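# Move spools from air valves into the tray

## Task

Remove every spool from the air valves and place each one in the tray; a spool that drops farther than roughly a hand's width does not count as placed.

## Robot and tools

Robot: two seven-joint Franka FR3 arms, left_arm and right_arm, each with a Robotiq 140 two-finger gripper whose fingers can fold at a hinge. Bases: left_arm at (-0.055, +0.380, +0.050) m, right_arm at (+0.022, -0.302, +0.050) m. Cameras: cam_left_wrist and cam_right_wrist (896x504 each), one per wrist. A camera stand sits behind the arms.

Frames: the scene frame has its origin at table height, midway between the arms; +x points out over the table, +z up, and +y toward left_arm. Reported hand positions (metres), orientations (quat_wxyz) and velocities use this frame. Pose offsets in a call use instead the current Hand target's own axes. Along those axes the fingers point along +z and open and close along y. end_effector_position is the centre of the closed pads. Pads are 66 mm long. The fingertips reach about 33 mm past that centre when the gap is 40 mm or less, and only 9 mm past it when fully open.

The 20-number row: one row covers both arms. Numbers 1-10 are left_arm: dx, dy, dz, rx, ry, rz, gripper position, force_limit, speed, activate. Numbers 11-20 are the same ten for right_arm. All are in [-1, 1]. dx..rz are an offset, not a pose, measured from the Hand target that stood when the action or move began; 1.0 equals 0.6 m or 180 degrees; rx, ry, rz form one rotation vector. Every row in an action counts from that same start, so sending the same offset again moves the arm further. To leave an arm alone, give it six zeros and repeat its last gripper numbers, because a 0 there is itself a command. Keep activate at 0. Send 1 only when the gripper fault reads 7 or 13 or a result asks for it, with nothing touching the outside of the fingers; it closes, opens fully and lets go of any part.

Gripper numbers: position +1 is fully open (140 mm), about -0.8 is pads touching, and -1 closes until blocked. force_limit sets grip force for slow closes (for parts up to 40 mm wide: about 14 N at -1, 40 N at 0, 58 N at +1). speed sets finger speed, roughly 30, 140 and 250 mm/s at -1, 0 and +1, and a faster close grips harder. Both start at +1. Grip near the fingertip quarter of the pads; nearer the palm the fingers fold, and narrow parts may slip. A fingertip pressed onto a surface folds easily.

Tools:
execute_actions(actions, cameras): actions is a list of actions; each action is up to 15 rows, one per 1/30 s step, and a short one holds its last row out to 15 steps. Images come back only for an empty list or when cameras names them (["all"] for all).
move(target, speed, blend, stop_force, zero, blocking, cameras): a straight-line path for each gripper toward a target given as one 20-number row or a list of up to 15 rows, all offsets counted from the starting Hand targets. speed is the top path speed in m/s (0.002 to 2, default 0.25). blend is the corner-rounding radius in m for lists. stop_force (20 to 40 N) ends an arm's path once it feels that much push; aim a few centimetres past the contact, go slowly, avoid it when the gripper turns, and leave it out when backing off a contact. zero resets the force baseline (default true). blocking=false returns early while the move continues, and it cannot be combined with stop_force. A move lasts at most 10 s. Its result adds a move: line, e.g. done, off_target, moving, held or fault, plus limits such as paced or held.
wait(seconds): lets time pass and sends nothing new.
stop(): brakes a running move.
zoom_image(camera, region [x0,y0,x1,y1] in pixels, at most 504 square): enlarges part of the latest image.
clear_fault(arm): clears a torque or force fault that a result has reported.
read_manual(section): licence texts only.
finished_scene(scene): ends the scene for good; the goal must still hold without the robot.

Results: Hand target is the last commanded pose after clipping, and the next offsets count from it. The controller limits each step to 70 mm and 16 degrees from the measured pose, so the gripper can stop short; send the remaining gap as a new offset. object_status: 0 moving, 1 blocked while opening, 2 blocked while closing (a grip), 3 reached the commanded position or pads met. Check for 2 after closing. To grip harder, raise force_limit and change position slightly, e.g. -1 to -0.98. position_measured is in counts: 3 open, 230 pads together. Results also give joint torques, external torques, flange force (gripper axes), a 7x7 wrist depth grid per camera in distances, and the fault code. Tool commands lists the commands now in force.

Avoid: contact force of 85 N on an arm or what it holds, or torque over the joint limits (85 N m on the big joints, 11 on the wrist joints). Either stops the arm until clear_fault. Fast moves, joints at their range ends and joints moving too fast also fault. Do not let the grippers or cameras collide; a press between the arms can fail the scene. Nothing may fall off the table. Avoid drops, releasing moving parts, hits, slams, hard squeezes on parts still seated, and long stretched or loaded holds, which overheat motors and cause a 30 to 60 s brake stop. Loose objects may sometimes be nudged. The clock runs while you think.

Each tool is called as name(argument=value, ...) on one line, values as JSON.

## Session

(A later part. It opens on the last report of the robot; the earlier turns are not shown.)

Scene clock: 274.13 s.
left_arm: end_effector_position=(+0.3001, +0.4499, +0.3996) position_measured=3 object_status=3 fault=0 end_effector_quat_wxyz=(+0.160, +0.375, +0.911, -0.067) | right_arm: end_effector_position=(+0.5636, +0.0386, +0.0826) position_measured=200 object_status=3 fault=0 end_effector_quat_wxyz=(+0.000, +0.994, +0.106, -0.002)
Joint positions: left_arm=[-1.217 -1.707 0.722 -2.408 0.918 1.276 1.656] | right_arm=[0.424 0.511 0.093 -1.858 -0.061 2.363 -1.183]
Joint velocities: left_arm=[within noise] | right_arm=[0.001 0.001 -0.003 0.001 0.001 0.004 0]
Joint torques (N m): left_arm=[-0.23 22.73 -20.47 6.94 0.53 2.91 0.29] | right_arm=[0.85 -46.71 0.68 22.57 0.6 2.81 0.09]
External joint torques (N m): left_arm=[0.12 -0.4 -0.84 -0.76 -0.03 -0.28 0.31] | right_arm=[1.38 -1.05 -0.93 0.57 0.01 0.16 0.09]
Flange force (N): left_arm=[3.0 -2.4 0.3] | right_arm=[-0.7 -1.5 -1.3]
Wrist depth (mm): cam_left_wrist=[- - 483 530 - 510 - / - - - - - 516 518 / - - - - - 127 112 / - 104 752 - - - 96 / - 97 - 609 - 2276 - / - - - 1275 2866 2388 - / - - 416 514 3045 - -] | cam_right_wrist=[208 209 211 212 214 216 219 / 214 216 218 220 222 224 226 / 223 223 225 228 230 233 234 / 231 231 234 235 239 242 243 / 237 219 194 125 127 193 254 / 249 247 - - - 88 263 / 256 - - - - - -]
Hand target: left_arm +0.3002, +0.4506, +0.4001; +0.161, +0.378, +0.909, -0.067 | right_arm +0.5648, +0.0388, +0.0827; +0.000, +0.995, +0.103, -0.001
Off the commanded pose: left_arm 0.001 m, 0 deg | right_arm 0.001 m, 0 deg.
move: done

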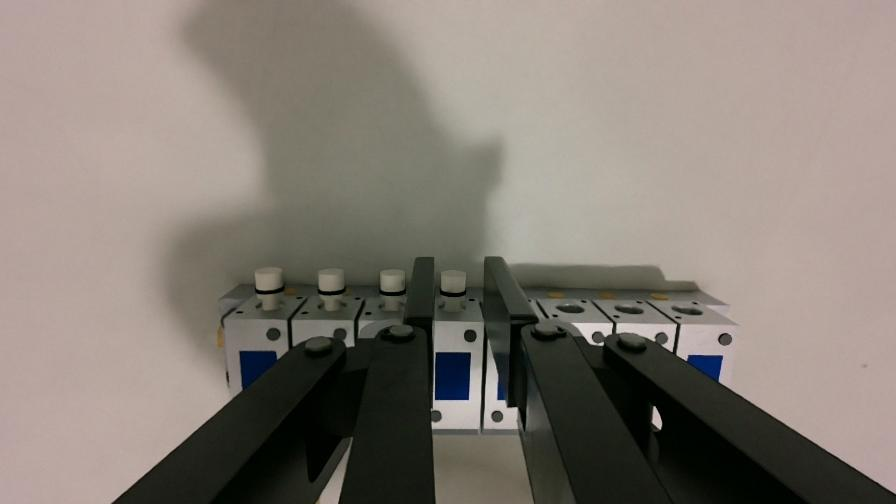

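move(target=[[0,0,0,0,0,0,1,1,1,0,0,-0.002,0.02,0,0,0.003,-0.563,0,-1,0],[0,0,0,0,0,0,1,1,1,0,0,-0.002,0.0535,0,0,0.003,-0.563,0,-1,0],[0,0,0,0,0,0,1,1,1,0,0,-0.002,0.0535,0,0,0.003,-1,0,-1,0]], speed=0.08)

move(target=[[0,0,0,0,0,0,1,1,1,0,0.1,0,0,0,0,0,-1,0,-1,0],[0,0,0,0,0,0,1,1,1,0,0.1,0,-0.182,0,0,0,-1,0,-1,0],[0,0,0,0,0,0,1,1,1,0,-0.4160,0.1021,-0.1833,0,0,0,-1,0,-1,0]], speed=[0.05,0.2,0.3], blend=[0.01,0.03,0], cameras=["cam_right_wrist"])

move(target=[[0,0,0,0,0,0,1,1,1,0,0,0,0.14,0,0,0,-1,0,-1,0],[0,0,0,0,0,0,1,1,1,0,0,0,0.2015,0,0,0,-1,0,-1,0],[0,0,0,0,0,0,1,1,1,0,0,0,0.2015,0,0,0,-0.563,0,-1,0],[0,0,0,0,0,0,1,1,1,0,0,0,-0.02,0,0,0,-0.563,0,-1,0]], speed=[0.25,0.08,0.1,0.25], blend=[0.01,0,0,0], cameras=["cam_right_wrist"])

move(target=[[0,0,0,0,0,0,1,1,1,0,0.4167,-0.1488,0.08,0,0,0,-0.563,0,-1,0],[0,0,0,0,0,0,1,1,1,0,0.4167,-0.1488,0.15,0,0,0,-0.563,0,-1,0]], speed=[0.3,0.12], cameras=["cam_right_wrist"])

zoom_image(camera="cam_right_wrist", region=[360, 220, 560, 370])

Scene clock: 282.07 s.
left_arm: end_effector_position=(+0.3001, +0.4499, +0.3996) position_measured=3 object_status=3 fault=0 end_effector_quat_wxyz=(+0.160, +0.375, +0.911, -0.067) | right_arm: end_effector_position=(+0.5641, +0.0399, +0.0513) position_measured=216 object_status=0 fault=0 end_effector_quat_wxyz=(+0.000, +0.995, +0.102, -0.001)
Joint positions: left_arm=[-1.217 -1.707 0.722 -2.408 0.918 1.276 1.656] | right_arm=[0.44 0.568 0.077 -1.857 -0.061 2.421 -1.174]
Joint torques (N m): left_arm=[-0.25 22.71 -20.55 6.97 0.52 2.91 0.29] | right_arm=[0.34 -47 0.99 21.76 0.51 2.8 0.07]
External joint torques (N m): left_arm=[0.03 -0.36 -0.9 -0.74 -0.04 -0.27 0.3] | right_arm=[0.98 -0.55 -0.44 0.46 -0.05 0.15 0.07]
Flange force (N): left_arm=[2.7 -2.4 0.0] | right_arm=[0.1 -1.4 -0.5]
Wrist depth (mm): cam_left_wrist=[- - - - - - - / - - - - - - - / - - 651 - - 128 106 / - 104 - - - - 96 / - 96 - 650 - 2194 - / - - - 541 2677 2342 - / - - 410 557 - 3045 -] | cam_right_wrist=[180 180 180 184 185 188 189 / 186 186 189 190 192 193 196 / 192 193 196 197 199 203 203 / 201 203 203 201 208 208 210 / 207 205 191 120 211 200 219 / 210 - - 74 - 161 229 / - - - - - - -]
Hand target: left_arm +0.3002, +0.4506, +0.4001; +0.161, +0.378, +0.909, -0.067 | right_arm +0.5646, +0.0400, +0.0506; +0.000, +0.995, +0.098, -0.001
Off the commanded pose: left_arm 0.001 m, 0 deg | right_arm 0.001 m, 0 deg.
move: done

Scene clock: 285.50 s.
left_arm: end_effector_position=(+0.3001, +0.4499, +0.3996) position_measured=3 object_status=3 fault=0 end_effector_quat_wxyz=(+0.160, +0.375, +0.911, -0.067) | right_arm: end_effector_position=(+0.3321, -0.0702, +0.1602) position_measured=216 object_status=2 fault=0 end_effector_quat_wxyz=(+0.002, +0.995, +0.103, -0.002)
Joint positions: left_arm=[-1.217 -1.707 0.722 -2.408 0.918 1.276 1.656] | right_arm=[0.458 -0.312 0.141 -2.716 0.062 2.401 -1.181]
Joint velocities: left_arm=[within noise] | right_arm=[0 0 -0.001 -0.001 0.004 0.004 0.002]
Joint torques (N m): left_arm=[-0.22 22.69 -20.5 6.97 0.53 2.9 0.29] | right_arm=[0.69 -19.21 -1.38 21.43 0.87 2.71 0.1]
External joint torques (N m): left_arm=[0.05 -0.4 -0.85 -0.76 -0.03 -0.28 0.3] | right_arm=[0.9 -1.16 0.21 -0.21 0.3 0.05 0.09]
Flange force (N): left_arm=[2.9 -2.4 0.2] | right_arm=[-5.0 0.3 -2.4]
Wrist depth (mm): cam_left_wrist=[- 491 - - - 503 465 / - - - - - - 516 / - - 590 - - 128 106 / - 104 - - - - 96 / - 96 - - - 2298 - / - - - 3083 2768 2537 - / - - - 3292 2832 2677 -] | cam_right_wrist=[275 275 278 280 282 283 286 / 290 285 288 290 301 295 295 / 294 297 295 297 300 304 310 / 306 305 - - - - - / 316 318 321 120 120 343 335 / - - - - - 339 346 / - - - - - - 366]
Hand target: left_arm +0.3002, +0.4506, +0.4001; +0.161, +0.378, +0.909, -0.067 | right_arm +0.3319, -0.0690, +0.1608; +0.000, +0.995, +0.098, -0.001
Off the commanded pose: left_arm 0.001 m, 0 deg | right_arm 0.001 m, 1 deg.
move: done

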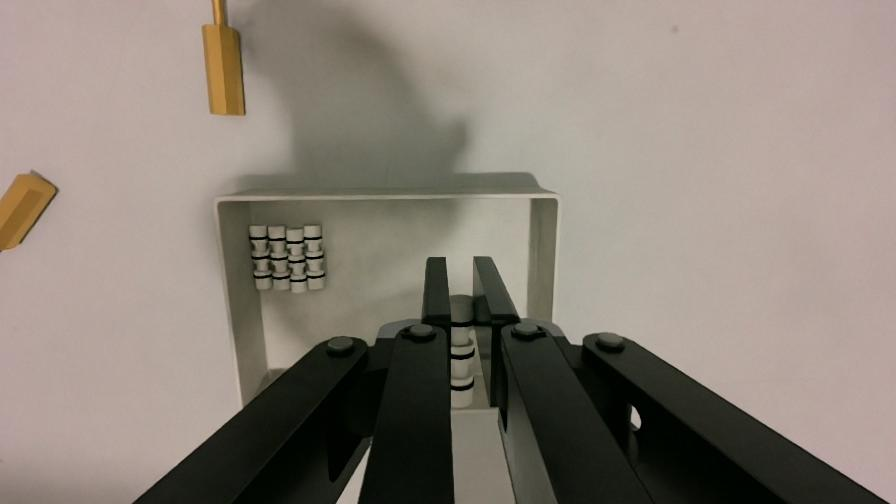

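Scene clock: 289.43 s.
left_arm: end_effector_position=(+0.3001, +0.4499, +0.3996) position_measured=3 object_status=3 fault=0 end_effector_quat_wxyz=(+0.160, +0.375, +0.911, -0.067) | right_arm: end_effector_position=(+0.3324, -0.0689, +0.1721) position_measured=200 object_status=3 fault=0 end_effector_quat_wxyz=(+0.000, +0.995, +0.095, +0.000)
Joint positions: left_arm=[-1.217 -1.707 0.722 -2.408 0.918 1.276 1.656] | right_arm=[0.473 -0.339 0.126 -2.705 0.059 2.367 -1.162]
Joint velocities: left_arm=[within noise] | right_arm=[0.001 0 -0.001 -0.001 0.001 -0.004 -0.002]
Joint torques (N m): left_arm=[-0.2 22.72 -20.45 6.98 0.52 2.9 0.29] | right_arm=[0.85 -18.41 -1.49 22.25 0.59 2.33 -0.23]
External joint torques (N m): left_arm=[0.14 -0.37 -0.81 -0.69 -0.04 -0.28 0.3] | right_arm=[1.1 -0.93 0.14 0.25 0 -0.33 -0.23]
Flange force (N): left_arm=[2.9 -2.2 0.2] | right_arm=[-2.9 0.2 -3.4]
Wrist depth (mm): cam_left_wrist=[- 514 - - - - - / - - - - - - - / - - 612 - - 127 107 / - 104 - - - - 96 / - 96 - - - 2276 - / - - 1041 2866 2737 2298 - / - - - 2971 3480 - -] | cam_right_wrist=[290 286 289 291 294 294 293 / 296 299 301 298 306 310 308 / 305 308 308 311 313 - 318 / - - 308 - 327 334 341 / - 337 - 124 319 - 346 / - - - - - 83 356 / - - - - - - 371]
Hand target: left_arm +0.3002, +0.4506, +0.4001; +0.161, +0.378, +0.909, -0.067 | right_arm +0.3319, -0.0690, +0.1728; +0.000, +0.995, +0.098, -0.001
Off the commanded pose: left_arm 0.001 m, 0 deg | right_arm 0.001 m, 0 deg.
move: done

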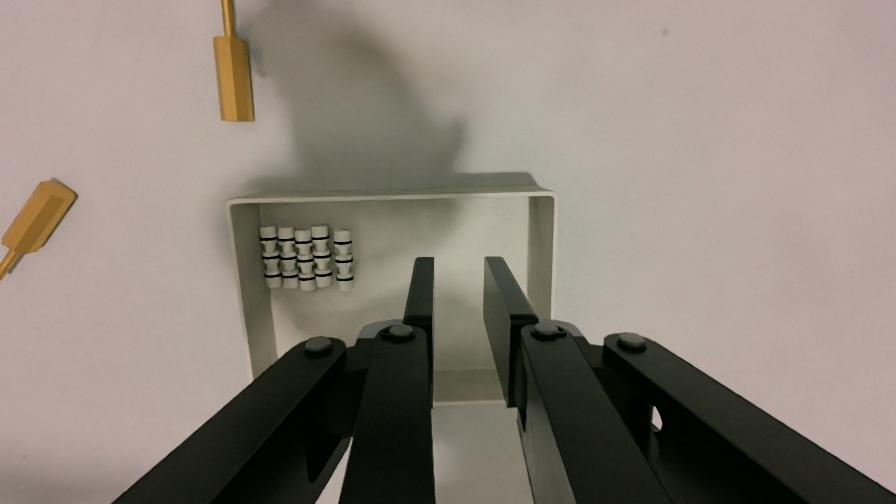

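Scene clock: 291.90 s.
left_arm: end_effector_position=(+0.3001, +0.4499, +0.3996) position_measured=3 object_status=3 fault=0 end_effector_quat_wxyz=(+0.160, +0.375, +0.911, -0.067) | right_arm: end_effector_position=(+0.5583, +0.0673, +0.0824) position_measured=200 object_status=3 fault=0 end_effector_quat_wxyz=(+0.000, +0.995, +0.101, -0.002)
Joint positions: left_arm=[-1.217 -1.707 0.722 -2.408 0.918 1.276 1.656] | right_arm=[0.478 0.541 0.081 -1.808 -0.055 2.343 -1.137]
Joint velocities: left_arm=[within noise] | right_arm=[0.001 0 -0.002 -0.001 0 0.004 0.001]
Joint torques (N m): left_arm=[-0.2 22.74 -20.5 6.97 0.54 2.9 0.31] | right_arm=[-0.1 -47.85 0.73 22.82 0.59 2.77 0.05]
External joint torques (N m): left_arm=[0.15 -0.35 -0.9 -0.75 -0.03 -0.28 0.32] | right_arm=[0.71 -0.91 -0.56 0.47 -0.01 0.1 0.04]
Flange force (N): left_arm=[3.0 -2.4 0.1] | right_arm=[-0.6 -0.6 -1.3]
Wrist depth (mm): cam_left_wrist=[- - - - - - - / - - - 547 - - - / - - - - - 127 106 / - 104 791 - - - 96 / - 96 - - - 2511 - / - - - 540 2832 2537 - / - - 390 489 2564 2768 -] | cam_right_wrist=[- 211 210 212 214 216 218 / 215 217 218 220 222 224 225 / 223 224 226 228 230 233 235 / 230 233 233 234 241 241 243 / 239 241 201 126 189 193 253 / 253 248 - - - 88 264 / - - - - - - 274]
Hand target: left_arm +0.3002, +0.4506, +0.4001; +0.161, +0.378, +0.909, -0.067 | right_arm +0.5595, +0.0675, +0.0826; +0.000, +0.995, +0.098, -0.001
Off the commanded pose: left_arm 0.001 m, 0 deg | right_arm 0.001 m, 0 deg.
move: done

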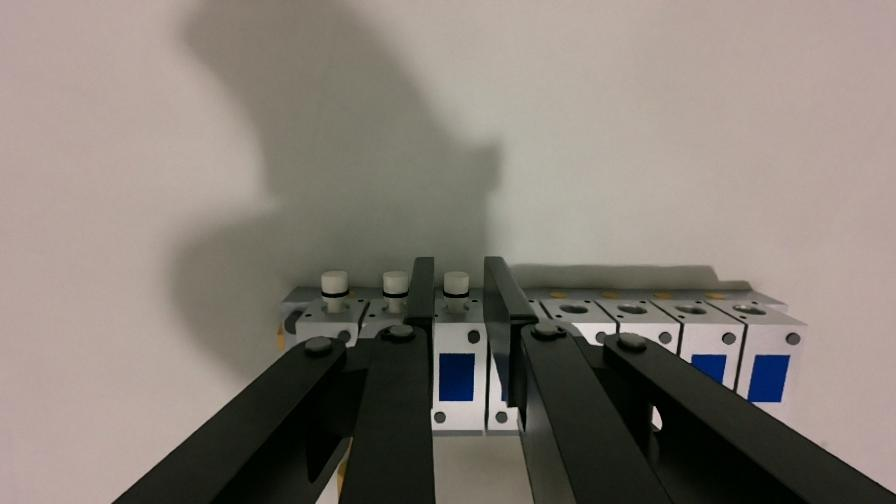

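Scaled by 2.520 from the camera's image (finer frame: 1280x720).

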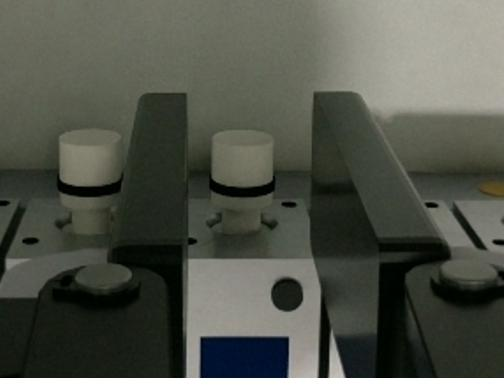

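move(target=[[0,0,0,0,0,0,1,1,1,0,-0.0017,0.0005,0.02,0,0,0,-0.563,0,-1,0],[0,0,0,0,0,0,1,1,1,0,-0.0017,0.0005,0.0533,0,0,0,-0.563,0,-1,0],[0,0,0,0,0,0,1,1,1,0,-0.0017,0.0005,0.0533,0,0,0,-1,0,-1,0]], speed=0.08)

move(target=[[0,0,0,0,0,0,1,1,1,0,0.1,0,0,0,0,0,-1,0,-1,0],[0,0,0,0,0,0,1,1,1,0,0.1,0,-0.182,0,0,0,-1,0,-1,0],[0,0,0,0,0,0,1,1,1,0,-0.4147,0.1486,-0.1833,0,0,0,-1,0,-1,0]], speed=[0.05,0.2,0.3], blend=[0.01,0.03,0], cameras=["cam_right_wrist"])

move(target=[[0,0,0,0,0,0,1,1,1,0,0,0,0.14,0,0,0,-1,0,-1,0],[0,0,0,0,0,0,1,1,1,0,0,0,0.2015,0,0,0,-1,0,-1,0],[0,0,0,0,0,0,1,1,1,0,0,0,0.2015,0,0,0,-0.563,0,-1,0],[0,0,0,0,0,0,1,1,1,0,0,0,-0.02,0,0,0,-0.563,0,-1,0]], speed=[0.25,0.08,0.1,0.25], blend=[0.01,0,0,0], cameras=["cam_right_wrist"])

move(target=[[0,0,0,0,0,0,1,1,1,0,0.4152,-0.1953,0.08,0,0,0,-0.563,0,-1,0],[0,0,0,0,0,0,1,1,1,0,0.4152,-0.1953,0.15,0,0,0,-0.563,0,-1,0]], speed=[0.3,0.12], cameras=["cam_right_wrist"])

zoom_image(camera="cam_right_wrist", region=[360, 220, 560, 370])

Scene clock: 300.43 s.
left_arm: end_effector_position=(+0.3001, +0.4499, +0.3996) position_measured=3 object_status=3 fault=0 end_effector_quat_wxyz=(+0.160, +0.375, +0.911, -0.067) | right_arm: end_effector_position=(+0.5582, +0.0670, +0.0513) position_measured=216 object_status=0 fault=0 end_effector_quat_wxyz=(+0.000, +0.995, +0.101, -0.001)
Joint positions: left_arm=[-1.217 -1.707 0.722 -2.408 0.918 1.276 1.656] | right_arm=[0.489 0.593 0.068 -1.813 -0.055 2.402 -1.137]
Joint torques (N m): left_arm=[-0.16 22.73 -20.49 6.99 0.53 2.91 0.29] | right_arm=[0.66 -47.91 0.87 21.85 0.53 2.79 0.06]
External joint torques (N m): left_arm=[0.15 -0.33 -0.92 -0.73 -0.04 -0.27 0.3] | right_arm=[1.34 -0.15 -0.47 0.09 -0.04 0.1 0.06]
Flange force (N): left_arm=[2.9 -2.4 0.0] | right_arm=[-0.6 -1.7 0.1]
Wrist depth (mm): cam_left_wrist=[- - - - - - - / - 594 - - - - - / - - - - - 136 107 / - 104 - - - - 96 / - 103 912 - - 2320 - / - - 427 527 2768 2648 - / - - 394 545 2737 2460 -] | cam_right_wrist=[179 180 181 183 185 188 189 / 186 187 189 190 193 195 196 / 193 194 196 198 200 200 203 / 200 - 203 203 207 209 211 / 208 209 189 119 196 197 217 / 215 215 - 74 - 160 164 / 223 - - - - - 172]
Hand target: left_arm +0.3002, +0.4506, +0.4001; +0.161, +0.378, +0.909, -0.067 | right_arm +0.5585, +0.0670, +0.0506; +0.000, +0.995, +0.098, -0.001
Off the commanded pose: left_arm 0.001 m, 0 deg | right_arm 0.001 m, 0 deg.
move: done

Scene clock: 303.87 s.
left_arm: end_effector_position=(+0.3001, +0.4499, +0.3996) position_measured=3 object_status=3 fault=0 end_effector_quat_wxyz=(+0.160, +0.375, +0.911, -0.067) | right_arm: end_effector_position=(+0.3320, -0.0699, +0.1602) position_measured=216 object_status=2 fault=0 end_effector_quat_wxyz=(+0.002, +0.995, +0.099, -0.001)
Joint positions: left_arm=[-1.217 -1.707 0.722 -2.408 0.918 1.276 1.656] | right_arm=[0.486 -0.311 0.112 -2.716 0.048 2.402 -1.162]
Joint velocities: left_arm=[within noise] | right_arm=[0 -0.001 0.001 -0.001 0.002 0.005 0.002]
Joint torques (N m): left_arm=[-0.19 22.67 -20.57 6.96 0.53 2.9 0.31] | right_arm=[0.88 -19.02 -1.37 21.34 1.04 2.75 -0.08]
External joint torques (N m): left_arm=[0.11 -0.43 -0.91 -0.75 -0.03 -0.29 0.32] | right_arm=[1.11 -0.89 0.03 -0.28 0.47 0.08 -0.08]
Flange force (N): left_arm=[3.1 -2.4 0.2] | right_arm=[-4.4 0.4 -1.6]
Wrist depth (mm): cam_left_wrist=[- - - - - - - / - - - - 540 - - / - - - - - 128 106 / - 104 - 752 - - 96 / - 97 - - - 2365 - / - - - - 2900 2564 - / - - - 2214 2832 - -] | cam_right_wrist=[274 272 277 280 282 286 284 / 284 286 287 289 292 294 292 / 293 297 297 254 306 - 319 / 305 - 300 307 312 321 317 / 318 288 - 127 310 321 345 / 329 - - - - 88 350 / 341 - - - - - 359]
Hand target: left_arm +0.3002, +0.4506, +0.4001; +0.161, +0.378, +0.909, -0.067 | right_arm +0.3321, -0.0691, +0.1608; +0.000, +0.995, +0.098, -0.001
Off the commanded pose: left_arm 0.001 m, 0 deg | right_arm 0.001 m, 0 deg.
move: done

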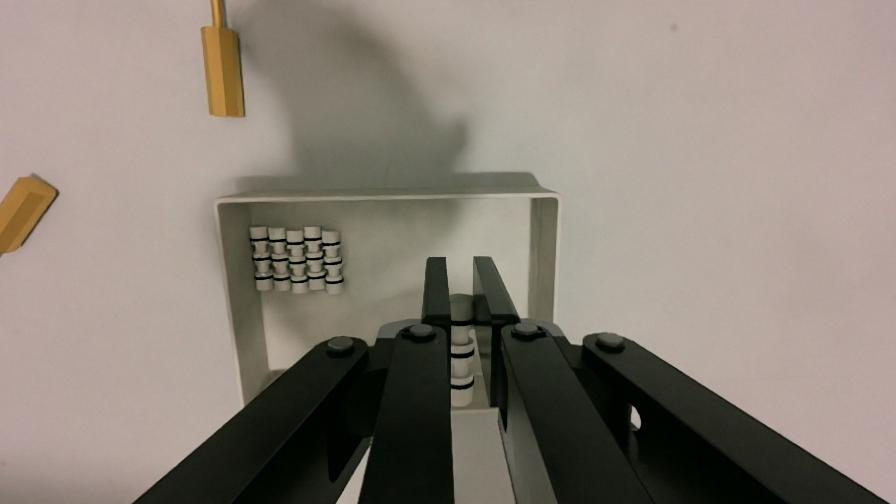

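Scene clock: 307.70 s.
left_arm: end_effector_position=(+0.3001, +0.4499, +0.3996) position_measured=3 object_status=3 fault=0 end_effector_quat_wxyz=(+0.160, +0.375, +0.911, -0.067) | right_arm: end_effector_position=(+0.3327, -0.0691, +0.1721) position_measured=200 object_status=3 fault=0 end_effector_quat_wxyz=(+0.000, +0.995, +0.095, +0.000)
Joint positions: left_arm=[-1.217 -1.707 0.722 -2.408 0.918 1.276 1.656] | right_arm=[0.5 -0.337 0.097 -2.705 0.045 2.368 -1.153]
Joint velocities: left_arm=[within noise] | right_arm=[0 0.001 -0.003 0 0 -0.004 -0.001]
Joint torques (N m): left_arm=[-0.19 22.77 -20.47 6.96 0.53 2.9 0.33] | right_arm=[1.03 -18.55 -1.8 22.2 0.59 2.3 -0.29]
External joint torques (N m): left_arm=[0.22 -0.35 -0.91 -0.68 -0.02 -0.28 0.34] | right_arm=[1.25 -0.85 -0.42 0.13 0 -0.37 -0.29]
Flange force (N): left_arm=[3.1 -2.3 0.0] | right_arm=[-2.7 1.0 -3.3]
Wrist depth (mm): cam_left_wrist=[- - - - - - - / - - - - - - - / - - - - - 127 107 / - 104 756 - - - 96 / - 103 - - - 2298 - / - - - 2486 2768 2537 - / - - - 2971 2591 - -] | cam_right_wrist=[286 286 - 291 294 294 296 / 302 298 302 301 305 310 - / 298 309 306 304 312 318 326 / 318 319 312 322 328 333 329 / 318 334 329 125 335 346 - / - - - - - 83 356 / 355 - - - - - 373]
Hand target: left_arm +0.3002, +0.4506, +0.4001; +0.161, +0.378, +0.909, -0.067 | right_arm +0.3321, -0.0691, +0.1728; +0.000, +0.995, +0.098, -0.001
Off the commanded pose: left_arm 0.001 m, 0 deg | right_arm 0.001 m, 0 deg.
move: done

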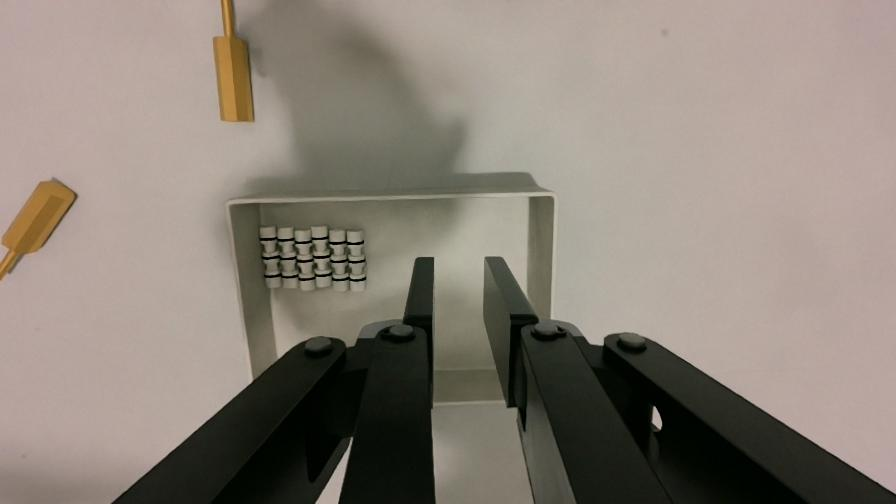

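Scene clock: 310.23 s.
left_arm: end_effector_position=(+0.3001, +0.4499, +0.3996) position_measured=3 object_status=3 fault=0 end_effector_quat_wxyz=(+0.160, +0.375, +0.911, -0.067) | right_arm: end_effector_position=(+0.5522, +0.0942, +0.0823) position_measured=200 object_status=3 fault=0 end_effector_quat_wxyz=(+0.000, +0.995, +0.101, -0.002)
Joint positions: left_arm=[-1.217 -1.707 0.722 -2.408 0.918 1.276 1.656] | right_arm=[0.532 0.569 0.065 -1.759 -0.045 2.323 -1.105]
Joint velocities: left_arm=[within noise] | right_arm=[0.001 -0.001 -0.001 -0.001 0 0.003 0.001]
Joint torques (N m): left_arm=[-0.2 22.74 -20.51 7 0.53 2.89 0.29] | right_arm=[-0.08 -48.92 1.12 22.96 0.6 2.78 0.09]
External joint torques (N m): left_arm=[0.08 -0.35 -0.82 -0.72 -0.03 -0.3 0.31] | right_arm=[0.65 -1.22 -0.05 0.52 -0.01 0.13 0.08]
Flange force (N): left_arm=[2.8 -2.2 0.1] | right_arm=[-1.4 -0.4 -1.8]
Wrist depth (mm): cam_left_wrist=[- - - - - 473 - / - - - - - - - / - - - - - 128 106 / - 104 - - - - 96 / - 96 - - - 2320 - / - - 1218 523 2737 2388 - / - - 366 478 2298 - -] | cam_right_wrist=[208 210 211 212 214 217 218 / 215 217 217 219 223 224 226 / 223 224 226 229 230 233 235 / 231 233 235 235 240 241 243 / 239 241 226 126 189 192 196 / 248 - - 191 - 88 204 / - - - - - - 271]
Hand target: left_arm +0.3002, +0.4506, +0.4001; +0.161, +0.378, +0.909, -0.067 | right_arm +0.5534, +0.0946, +0.0826; +0.000, +0.995, +0.098, -0.001
Off the commanded pose: left_arm 0.001 m, 0 deg | right_arm 0.001 m, 0 deg.
move: done

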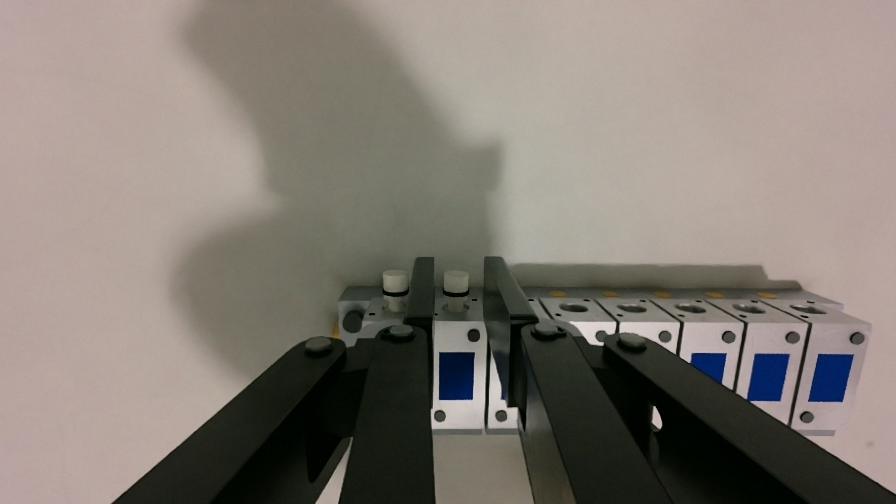

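Scaled by 2.520 from the camera's image (finer frame: 1280x720).

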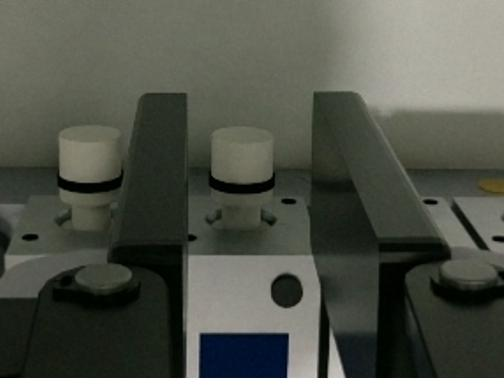

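move(target=[[0,0,0,0,0,0,1,1,1,0,-0.0005,0.0005,0.02,0,0,0,-0.563,0,-1,0],[0,0,0,0,0,0,1,1,1,0,-0.0005,0.0005,0.0533,0,0,0,-0.563,0,-1,0],[0,0,0,0,0,0,1,1,1,0,-0.0005,0.0005,0.0533,0,0,0,-1,0,-1,0]], speed=0.08)

move(target=[[0,0,0,0,0,0,1,1,1,0,0.1,0,0,0,0,0,-1,0,-1,0],[0,0,0,0,0,0,1,1,1,0,0.1,0,-0.182,0,0,0,-1,0,-1,0],[0,0,0,0,0,0,1,1,1,0,-0.4146,0.1953,-0.1833,0,0,0,-1,0,-1,0]], speed=[0.05,0.2,0.3], blend=[0.01,0.03,0], cameras=["cam_right_wrist"])

move(target=[[0,0,0,0,0,0,1,1,1,0,0,0,0.14,0,0,0,-1,0,-1,0],[0,0,0,0,0,0,1,1,1,0,0,0,0.2015,0,0,0,-1,0,-1,0],[0,0,0,0,0,0,1,1,1,0,0,0,0.2015,0,0,0,-0.563,0,-1,0],[0,0,0,0,0,0,1,1,1,0,0,0,-0.02,0,0,0,-0.563,0,-1,0]], speed=[0.25,0.08,0.1,0.25], blend=[0.01,0,0,0], cameras=["cam_right_wrist"])

move(target=[[0,0,0,0,0,0,1,1,1,0,0.4150,-0.2418,0.08,0,0,0,-0.563,0,-1,0],[0,0,0,0,0,0,1,1,1,0,0.4150,-0.2418,0.15,0,0,0,-0.563,0,-1,0]], speed=[0.3,0.12], cameras=["cam_right_wrist"])

zoom_image(camera="cam_right_wrist", region=[360, 220, 560, 370])

Scene clock: 317.70 s.
left_arm: end_effector_position=(+0.3001, +0.4499, +0.3996) position_measured=3 object_status=3 fault=0 end_effector_quat_wxyz=(+0.160, +0.375, +0.911, -0.067) | right_arm: end_effector_position=(+0.5528, +0.0942, +0.0513) position_measured=216 object_status=0 fault=0 end_effector_quat_wxyz=(+0.000, +0.995, +0.101, -0.001)
Joint positions: left_arm=[-1.217 -1.707 0.722 -2.408 0.918 1.276 1.656] | right_arm=[0.54 0.622 0.055 -1.761 -0.045 2.38 -1.105]
Joint torques (N m): left_arm=[-0.2 22.73 -20.5 6.96 0.53 2.9 0.3] | right_arm=[0.53 -48.9 0.8 22.06 0.53 2.82 -0.01]
External joint torques (N m): left_arm=[0.16 -0.45 -0.79 -0.66 -0.02 -0.29 0.31] | right_arm=[1.16 -0.26 -0.4 0.09 -0.05 0.14 -0.02]
Flange force (N): left_arm=[3.1 -2.1 0.2] | right_arm=[-0.9 -1.1 -0.1]
Wrist depth (mm): cam_left_wrist=[- 495 - - 481 - - / - 545 - - - - - / - - - - - 128 106 / - 104 - - - - 96 / - 96 - 574 - 2298 - / - - 1083 499 2768 2619 - / - - 376 468 2737 2677 -] | cam_right_wrist=[180 181 182 - 186 189 189 / 186 187 190 191 192 194 198 / 193 194 197 197 202 203 204 / 200 201 203 204 207 209 211 / 208 210 209 126 211 198 203 / 215 216 - - - 160 164 / 223 - - - - - 171]
Hand target: left_arm +0.3002, +0.4506, +0.4001; +0.161, +0.378, +0.909, -0.067 | right_arm +0.5531, +0.0942, +0.0506; +0.000, +0.995, +0.098, -0.001
Off the commanded pose: left_arm 0.001 m, 0 deg | right_arm 0.001 m, 0 deg.
move: done

Scene clock: 321.17 s.
left_arm: end_effector_position=(+0.3001, +0.4499, +0.3996) position_measured=3 object_status=3 fault=0 end_effector_quat_wxyz=(+0.160, +0.375, +0.911, -0.067) | right_arm: end_effector_position=(+0.3321, -0.0702, +0.1602) position_measured=216 object_status=2 fault=0 end_effector_quat_wxyz=(+0.002, +0.995, +0.096, -0.001)
Joint positions: left_arm=[-1.217 -1.707 0.722 -2.408 0.918 1.276 1.656] | right_arm=[0.52 -0.31 0.077 -2.716 0.031 2.402 -1.144]
Joint velocities: left_arm=[within noise] | right_arm=[0.002 0 -0.001 -0.001 0.001 0.005 -0.003]
Joint torques (N m): left_arm=[-0.19 22.73 -20.48 6.94 0.53 2.9 0.32] | right_arm=[0.53 -19.17 -1 21.25 0.92 2.81 -0.38]
External joint torques (N m): left_arm=[0.12 -0.36 -0.88 -0.76 -0.04 -0.28 0.33] | right_arm=[0.69 -0.88 0.07 -0.43 0.36 0.14 -0.39]
Flange force (N): left_arm=[3.0 -2.4 0.1] | right_arm=[-4.1 1.6 -1.2]
Wrist depth (mm): cam_left_wrist=[- - - - - - 468 / - - - - - - - / - - - - - 128 107 / - 104 - - - - 96 / - 97 - - - 2118 - / - - - - 2800 2537 - / - - 3431 2100 - 2768 -] | cam_right_wrist=[276 275 277 279 282 283 287 / 284 285 293 289 291 - 296 / 293 294 297 299 301 306 - / 303 305 309 303 313 317 318 / 326 317 - 120 322 329 - / - - - - - 337 349 / - - - - - - 359]
Hand target: left_arm +0.3002, +0.4506, +0.4001; +0.161, +0.378, +0.909, -0.067 | right_arm +0.3322, -0.0694, +0.1608; +0.000, +0.995, +0.098, -0.001
Off the commanded pose: left_arm 0.001 m, 0 deg | right_arm 0.001 m, 0 deg.
move: done

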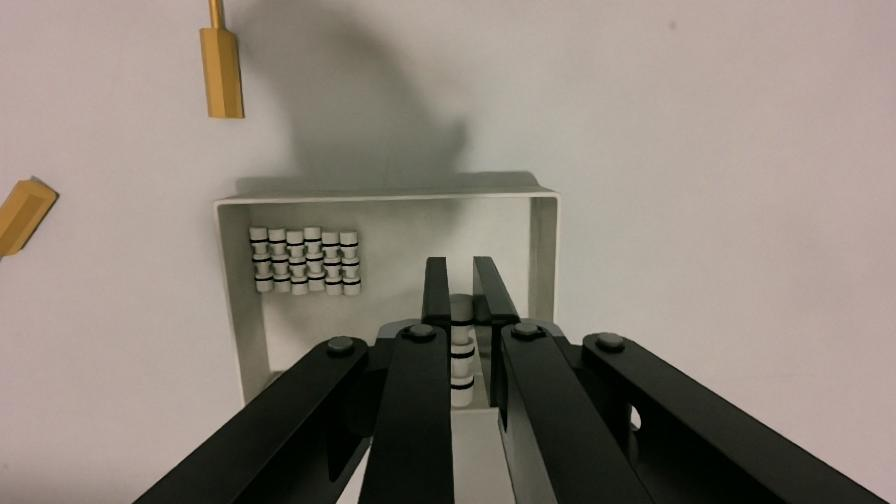

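Scene clock: 324.93 s.
left_arm: end_effector_position=(+0.3001, +0.4499, +0.3996) position_measured=3 object_status=3 fault=0 end_effector_quat_wxyz=(+0.160, +0.375, +0.911, -0.067) | right_arm: end_effector_position=(+0.3328, -0.0694, +0.1721) position_measured=200 object_status=3 fault=0 end_effector_quat_wxyz=(+0.001, +0.995, +0.096, +0.000)
Joint positions: left_arm=[-1.217 -1.707 0.722 -2.408 0.918 1.276 1.656] | right_arm=[0.532 -0.337 0.063 -2.705 0.029 2.368 -1.141]
Joint velocities: left_arm=[within noise] | right_arm=[0.001 0 0.001 -0.001 -0.001 -0.005 -0.001]
Joint torques (N m): left_arm=[-0.18 22.73 -20.47 6.96 0.54 2.91 0.28] | right_arm=[0.88 -18.62 -1.19 22.23 0.6 2.24 -0.24]
External joint torques (N m): left_arm=[0.1 -0.37 -0.81 -0.76 -0.02 -0.27 0.29] | right_arm=[1.06 -0.84 -0.13 0.16 0.01 -0.44 -0.24]
Flange force (N): left_arm=[2.9 -2.3 0.3] | right_arm=[-2.6 0.6 -3.5]
Wrist depth (mm): cam_left_wrist=[- 498 - - - 458 - / - - - - - - - / - - - - 664 128 106 / - 104 - - - - 96 / - 96 - - - 2137 - / - - - - 2737 3123 - / - - - 3530 2832 - -] | cam_right_wrist=[288 286 284 292 - 295 298 / 297 297 300 303 - 305 307 / 307 309 305 314 313 315 - / - 318 313 319 326 329 330 / 333 331 326 124 336 354 - / 341 - - - - 83 359 / - - - - - - -]
Hand target: left_arm +0.3002, +0.4506, +0.4001; +0.161, +0.378, +0.909, -0.067 | right_arm +0.3323, -0.0694, +0.1728; +0.000, +0.995, +0.098, -0.001
Off the commanded pose: left_arm 0.001 m, 0 deg | right_arm 0.001 m, 0 deg.
move: done

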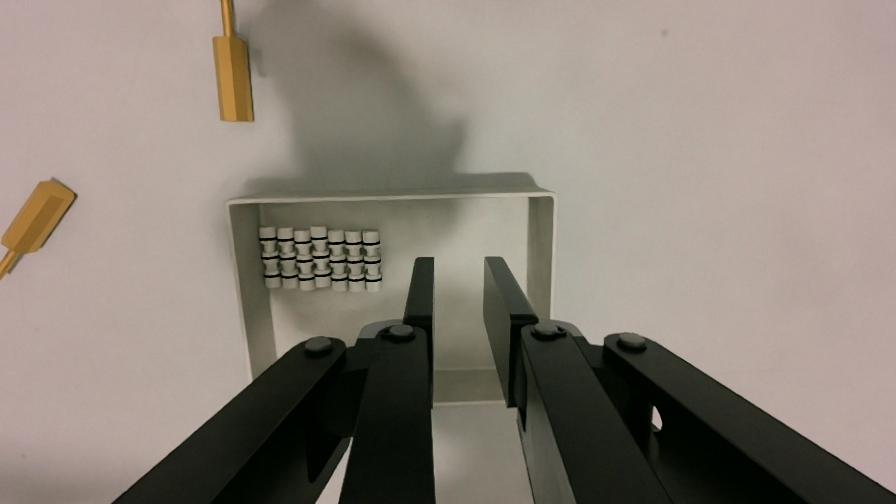

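Scene clock: 327.70 s.
left_arm: end_effector_position=(+0.3001, +0.4499, +0.3996) position_measured=3 object_status=3 fault=0 end_effector_quat_wxyz=(+0.160, +0.375, +0.911, -0.067) | right_arm: end_effector_position=(+0.5468, +0.1212, +0.0823) position_measured=200 object_status=3 fault=0 end_effector_quat_wxyz=(+0.000, +0.995, +0.101, -0.002)
Joint positions: left_arm=[-1.217 -1.707 0.722 -2.408 0.918 1.276 1.656] | right_arm=[0.584 0.603 0.049 -1.701 -0.035 2.298 -1.076]
Joint velocities: left_arm=[within noise] | right_arm=[0 0 0 0 0.002 0.004 0]
Joint torques (N m): left_arm=[-0.21 22.72 -20.5 6.95 0.53 2.9 0.32] | right_arm=[0.22 -50.06 0.55 23.24 0.6 2.71 0.11]
External joint torques (N m): left_arm=[0.18 -0.35 -0.97 -0.74 -0.03 -0.28 0.33] | right_arm=[0.88 -1.05 -0.47 0.47 -0.02 0.05 0.11]
Flange force (N): left_arm=[3.1 -2.5 0.0] | right_arm=[-1.1 -0.7 -1.6]
Wrist depth (mm): cam_left_wrist=[500 - 480 - 477 - 481 / - - - - - - - / - - - - - 128 106 / - 104 - 729 - - 96 / - 96 - 831 - 2412 - / - - - 465 2768 2388 - / - - 349 440 2737 - -] | cam_right_wrist=[206 209 211 213 213 216 218 / 217 217 218 219 224 224 226 / 222 224 227 229 231 234 235 / 232 233 234 235 240 242 244 / 243 242 237 124 189 194 195 / 249 248 - - - 88 202 / 257 - - - - - 275]
Hand target: left_arm +0.3002, +0.4506, +0.4001; +0.161, +0.378, +0.909, -0.067 | right_arm +0.5479, +0.1216, +0.0826; +0.000, +0.995, +0.098, -0.001
Off the commanded pose: left_arm 0.001 m, 0 deg | right_arm 0.001 m, 0 deg.
move: done

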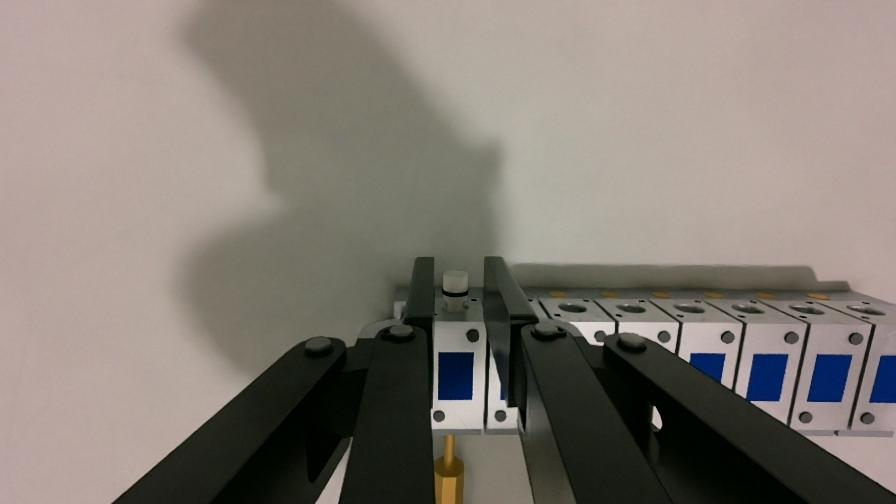

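Scaled by 2.520 from the camera's image (finer frame: 1280x720).

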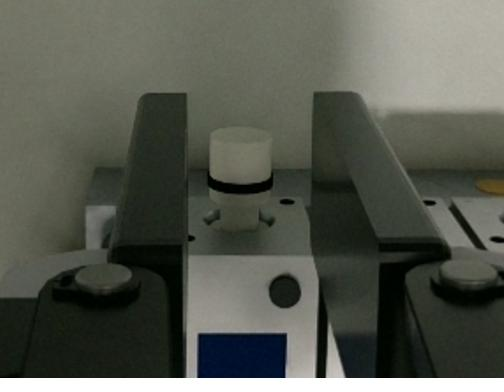

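move(target=[[0,0,0,0,0,0,1,1,1,0,-0.0005,0.0003,0.02,0,0,0,-0.563,0,-1,0],[0,0,0,0,0,0,1,1,1,0,-0.0005,0.0003,0.0533,0,0,0,-0.563,0,-1,0],[0,0,0,0,0,0,1,1,1,0,-0.0005,0.0003,0.0533,0,0,0,-1,0,-1,0]], speed=0.08)

move(target=[[0,0,0,0,0,0,1,1,1,0,0.1,0,0,0,0,0,-1,0,-1,0],[0,0,0,0,0,0,1,1,1,0,0.1,0,-0.182,0,0,0,-1,0,-1,0],[0,0,0,0,0,0,1,1,1,0,-0.4141,0.2553,-0.1833,0,0,0,-1,0,-1,0]], speed=[0.05,0.2,0.3], blend=[0.01,0.03,0], cameras=["cam_right_wrist"])

move(target=[[0,0,0,0,0,0,1,1,1,0,0,0,0.14,0,0,0,-1,0,-1,0],[0,0,0,0,0,0,1,1,1,0,0,0,0.2015,0,0,0,-1,0,-1,0],[0,0,0,0,0,0,1,1,1,0,0,0,0.2015,0,0,0,-0.563,0,-1,0],[0,0,0,0,0,0,1,1,1,0,0,0,-0.1,0,0,0,-0.563,0,-1,0]], speed=[0.25,0.08,0.1,0.25], blend=[0.01,0,0,0], cameras=["cam_right_wrist"])

Scene clock: 334.43 s.
left_arm: end_effector_position=(+0.3001, +0.4499, +0.3996) position_measured=3 object_status=3 fault=0 end_effector_quat_wxyz=(+0.160, +0.375, +0.911, -0.067) | right_arm: end_effector_position=(+0.5473, +0.1213, +0.0513) position_measured=216 object_status=0 fault=0 end_effector_quat_wxyz=(+0.000, +0.995, +0.101, -0.001)
Joint positions: left_arm=[-1.217 -1.707 0.722 -2.408 0.918 1.276 1.656] | right_arm=[0.59 0.654 0.042 -1.703 -0.035 2.355 -1.076]
Joint torques (N m): left_arm=[-0.23 22.7 -20.53 6.95 0.54 2.9 0.27] | right_arm=[0.53 -50.16 0.46 22.38 0.53 2.8 0.02]
External joint torques (N m): left_arm=[0.06 -0.35 -0.89 -0.74 -0.02 -0.28 0.28] | right_arm=[1.16 -0.51 -0.56 0.14 -0.06 0.12 0.02]
Flange force (N): left_arm=[2.8 -2.4 0.1] | right_arm=[-1.4 -0.9 -0.6]
Wrist depth (mm): cam_left_wrist=[- 497 - - - - - / 561 - - - - - - / - - - - - 127 113 / - 104 - 706 - - 96 / - 96 - 545 955 2137 - / - - 382 478 2832 2648 - / - - 355 440 2800 2412 -] | cam_right_wrist=[180 182 185 184 186 188 189 / - 188 190 191 192 194 196 / 193 196 197 198 200 204 204 / 201 202 204 204 206 212 211 / 209 210 211 127 193 197 203 / 217 216 - 74 - 162 165 / 223 - - - - - 171]
Hand target: left_arm +0.3002, +0.4506, +0.4001; +0.161, +0.378, +0.909, -0.067 | right_arm +0.5476, +0.1214, +0.0506; +0.000, +0.995, +0.098, -0.001
Off the commanded pose: left_arm 0.001 m, 0 deg | right_arm 0.001 m, 0 deg.
move: done

Scene clock: 338.07 s.
left_arm: end_effector_position=(+0.3001, +0.4499, +0.3996) position_measured=3 object_status=3 fault=0 end_effector_quat_wxyz=(+0.160, +0.375, +0.911, -0.067) | right_arm: end_effector_position=(+0.3341, -0.0782, +0.1602) position_measured=216 object_status=2 fault=0 end_effector_quat_wxyz=(+0.002, +0.995, +0.095, -0.001)
Joint positions: left_arm=[-1.217 -1.707 0.722 -2.408 0.918 1.276 1.656] | right_arm=[0.538 -0.32 0.037 -2.726 0.014 2.402 -1.15]
Joint velocities: left_arm=[within noise] | right_arm=[0 0 0.001 0.001 0 0.002 -0.005]
Joint torques (N m): left_arm=[-0.18 22.73 -20.5 6.96 0.54 2.9 0.28] | right_arm=[0.99 -18.84 -1.06 21.42 0.8 2.86 -0.21]
External joint torques (N m): left_arm=[0.22 -0.41 -0.94 -0.69 -0.02 -0.28 0.29] | right_arm=[1.21 -0.78 -0.19 -0.26 0.23 0.19 -0.21]
Flange force (N): left_arm=[3.2 -2.4 0.0] | right_arm=[-3.5 0.6 -1.0]
Wrist depth (mm): cam_left_wrist=[- - - - - - - / - - - - - - - / - - - 606 597 128 106 / - 104 - - - - 96 / - 96 - - - 2235 - / - - - 3045 2737 2486 - / - - 2214 3007 3083 2706 -] | cam_right_wrist=[275 273 279 280 284 283 288 / 285 288 287 - - 294 297 / 295 294 296 - 305 305 308 / 305 308 307 - 315 317 321 / 319 320 318 127 327 327 - / - 329 - - - 340 346 / - - - - - - -]
Hand target: left_arm +0.3002, +0.4506, +0.4001; +0.161, +0.378, +0.909, -0.067 | right_arm +0.3341, -0.0775, +0.1608; +0.000, +0.995, +0.098, -0.001
Off the commanded pose: left_arm 0.001 m, 0 deg | right_arm 0.001 m, 0 deg.
move: done

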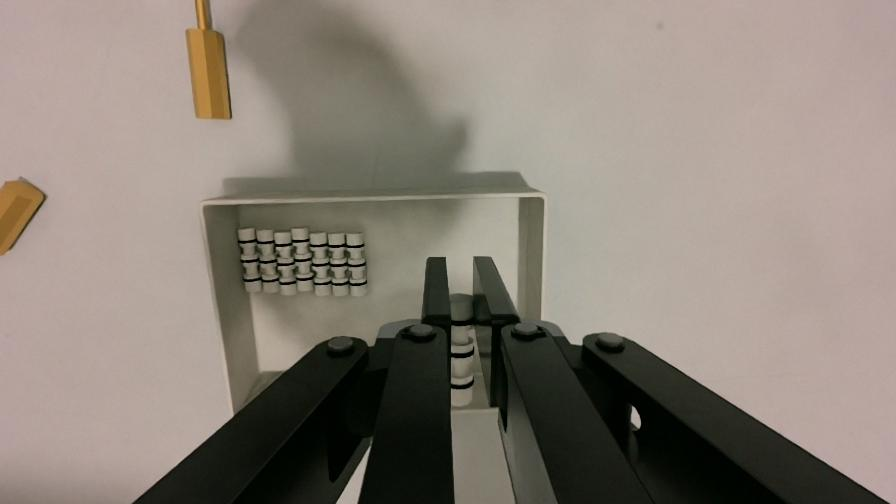

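Scene clock: 342.03 s.
left_arm: end_effector_position=(+0.3001, +0.4499, +0.3996) position_measured=3 object_status=3 fault=0 end_effector_quat_wxyz=(+0.160, +0.375, +0.911, -0.067) | right_arm: end_effector_position=(+0.3347, -0.0776, +0.2200) position_measured=200 object_status=3 fault=0 end_effector_quat_wxyz=(+0.001, +0.995, +0.096, +0.000)
Joint positions: left_arm=[-1.217 -1.707 0.722 -2.408 0.918 1.276 1.656] | right_arm=[0.546 -0.436 0.026 -2.653 0.013 2.216 -1.151]
Joint velocities: left_arm=[within noise] | right_arm=[0 0 0 0.001 0 -0.003 0]
Joint torques (N m): left_arm=[-0.2 22.73 -20.48 6.93 0.53 2.9 0.3] | right_arm=[0.83 -16.46 -1.33 23.63 0.66 2.35 -0.2]
External joint torques (N m): left_arm=[0.14 -0.34 -0.91 -0.77 -0.02 -0.28 0.31] | right_arm=[1.05 -0.61 -0.34 0.06 -0.01 -0.33 -0.2]
Flange force (N): left_arm=[3.0 -2.4 0.1] | right_arm=[-2.1 0.7 -2.1]
Wrist depth (mm): cam_left_wrist=[527 - - - - - - / - 555 - - - - - / - - - - - 128 576 / - 104 - - 736 710 96 / - 97 - - 876 2255 - / - - 1224 2511 2866 2486 - / - - - 3205 2832 1949 -] | cam_right_wrist=[- 332 337 340 337 341 344 / 344 340 345 340 348 362 350 / 352 354 356 358 364 - 357 / 364 362 358 368 374 378 390 / - 388 377 124 388 397 395 / 401 394 - - - 88 410 / - - - - - - -]
Hand target: left_arm +0.3002, +0.4506, +0.4001; +0.161, +0.378, +0.909, -0.067 | right_arm +0.3342, -0.0775, +0.2208; +0.000, +0.995, +0.098, -0.001
Off the commanded pose: left_arm 0.001 m, 0 deg | right_arm 0.001 m, 0 deg.
move: done

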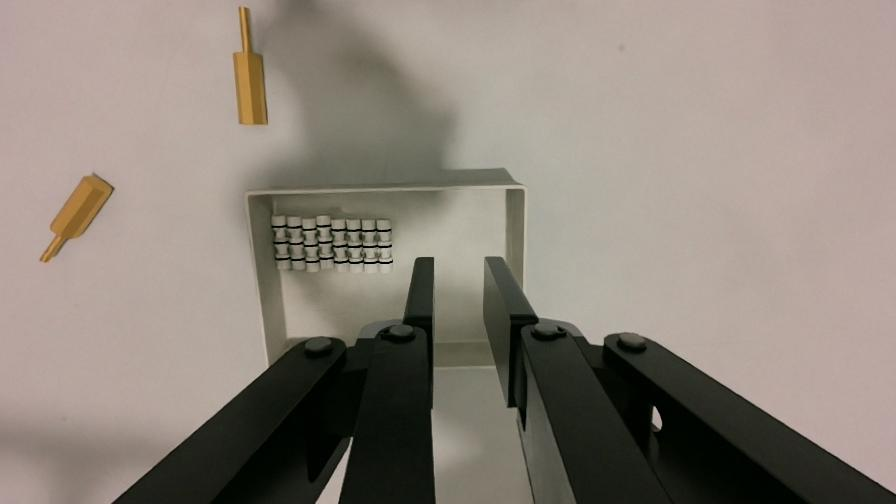

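All eight spools are in the tray.

finished_scene(scene=2)

The scene is finished: the task was done.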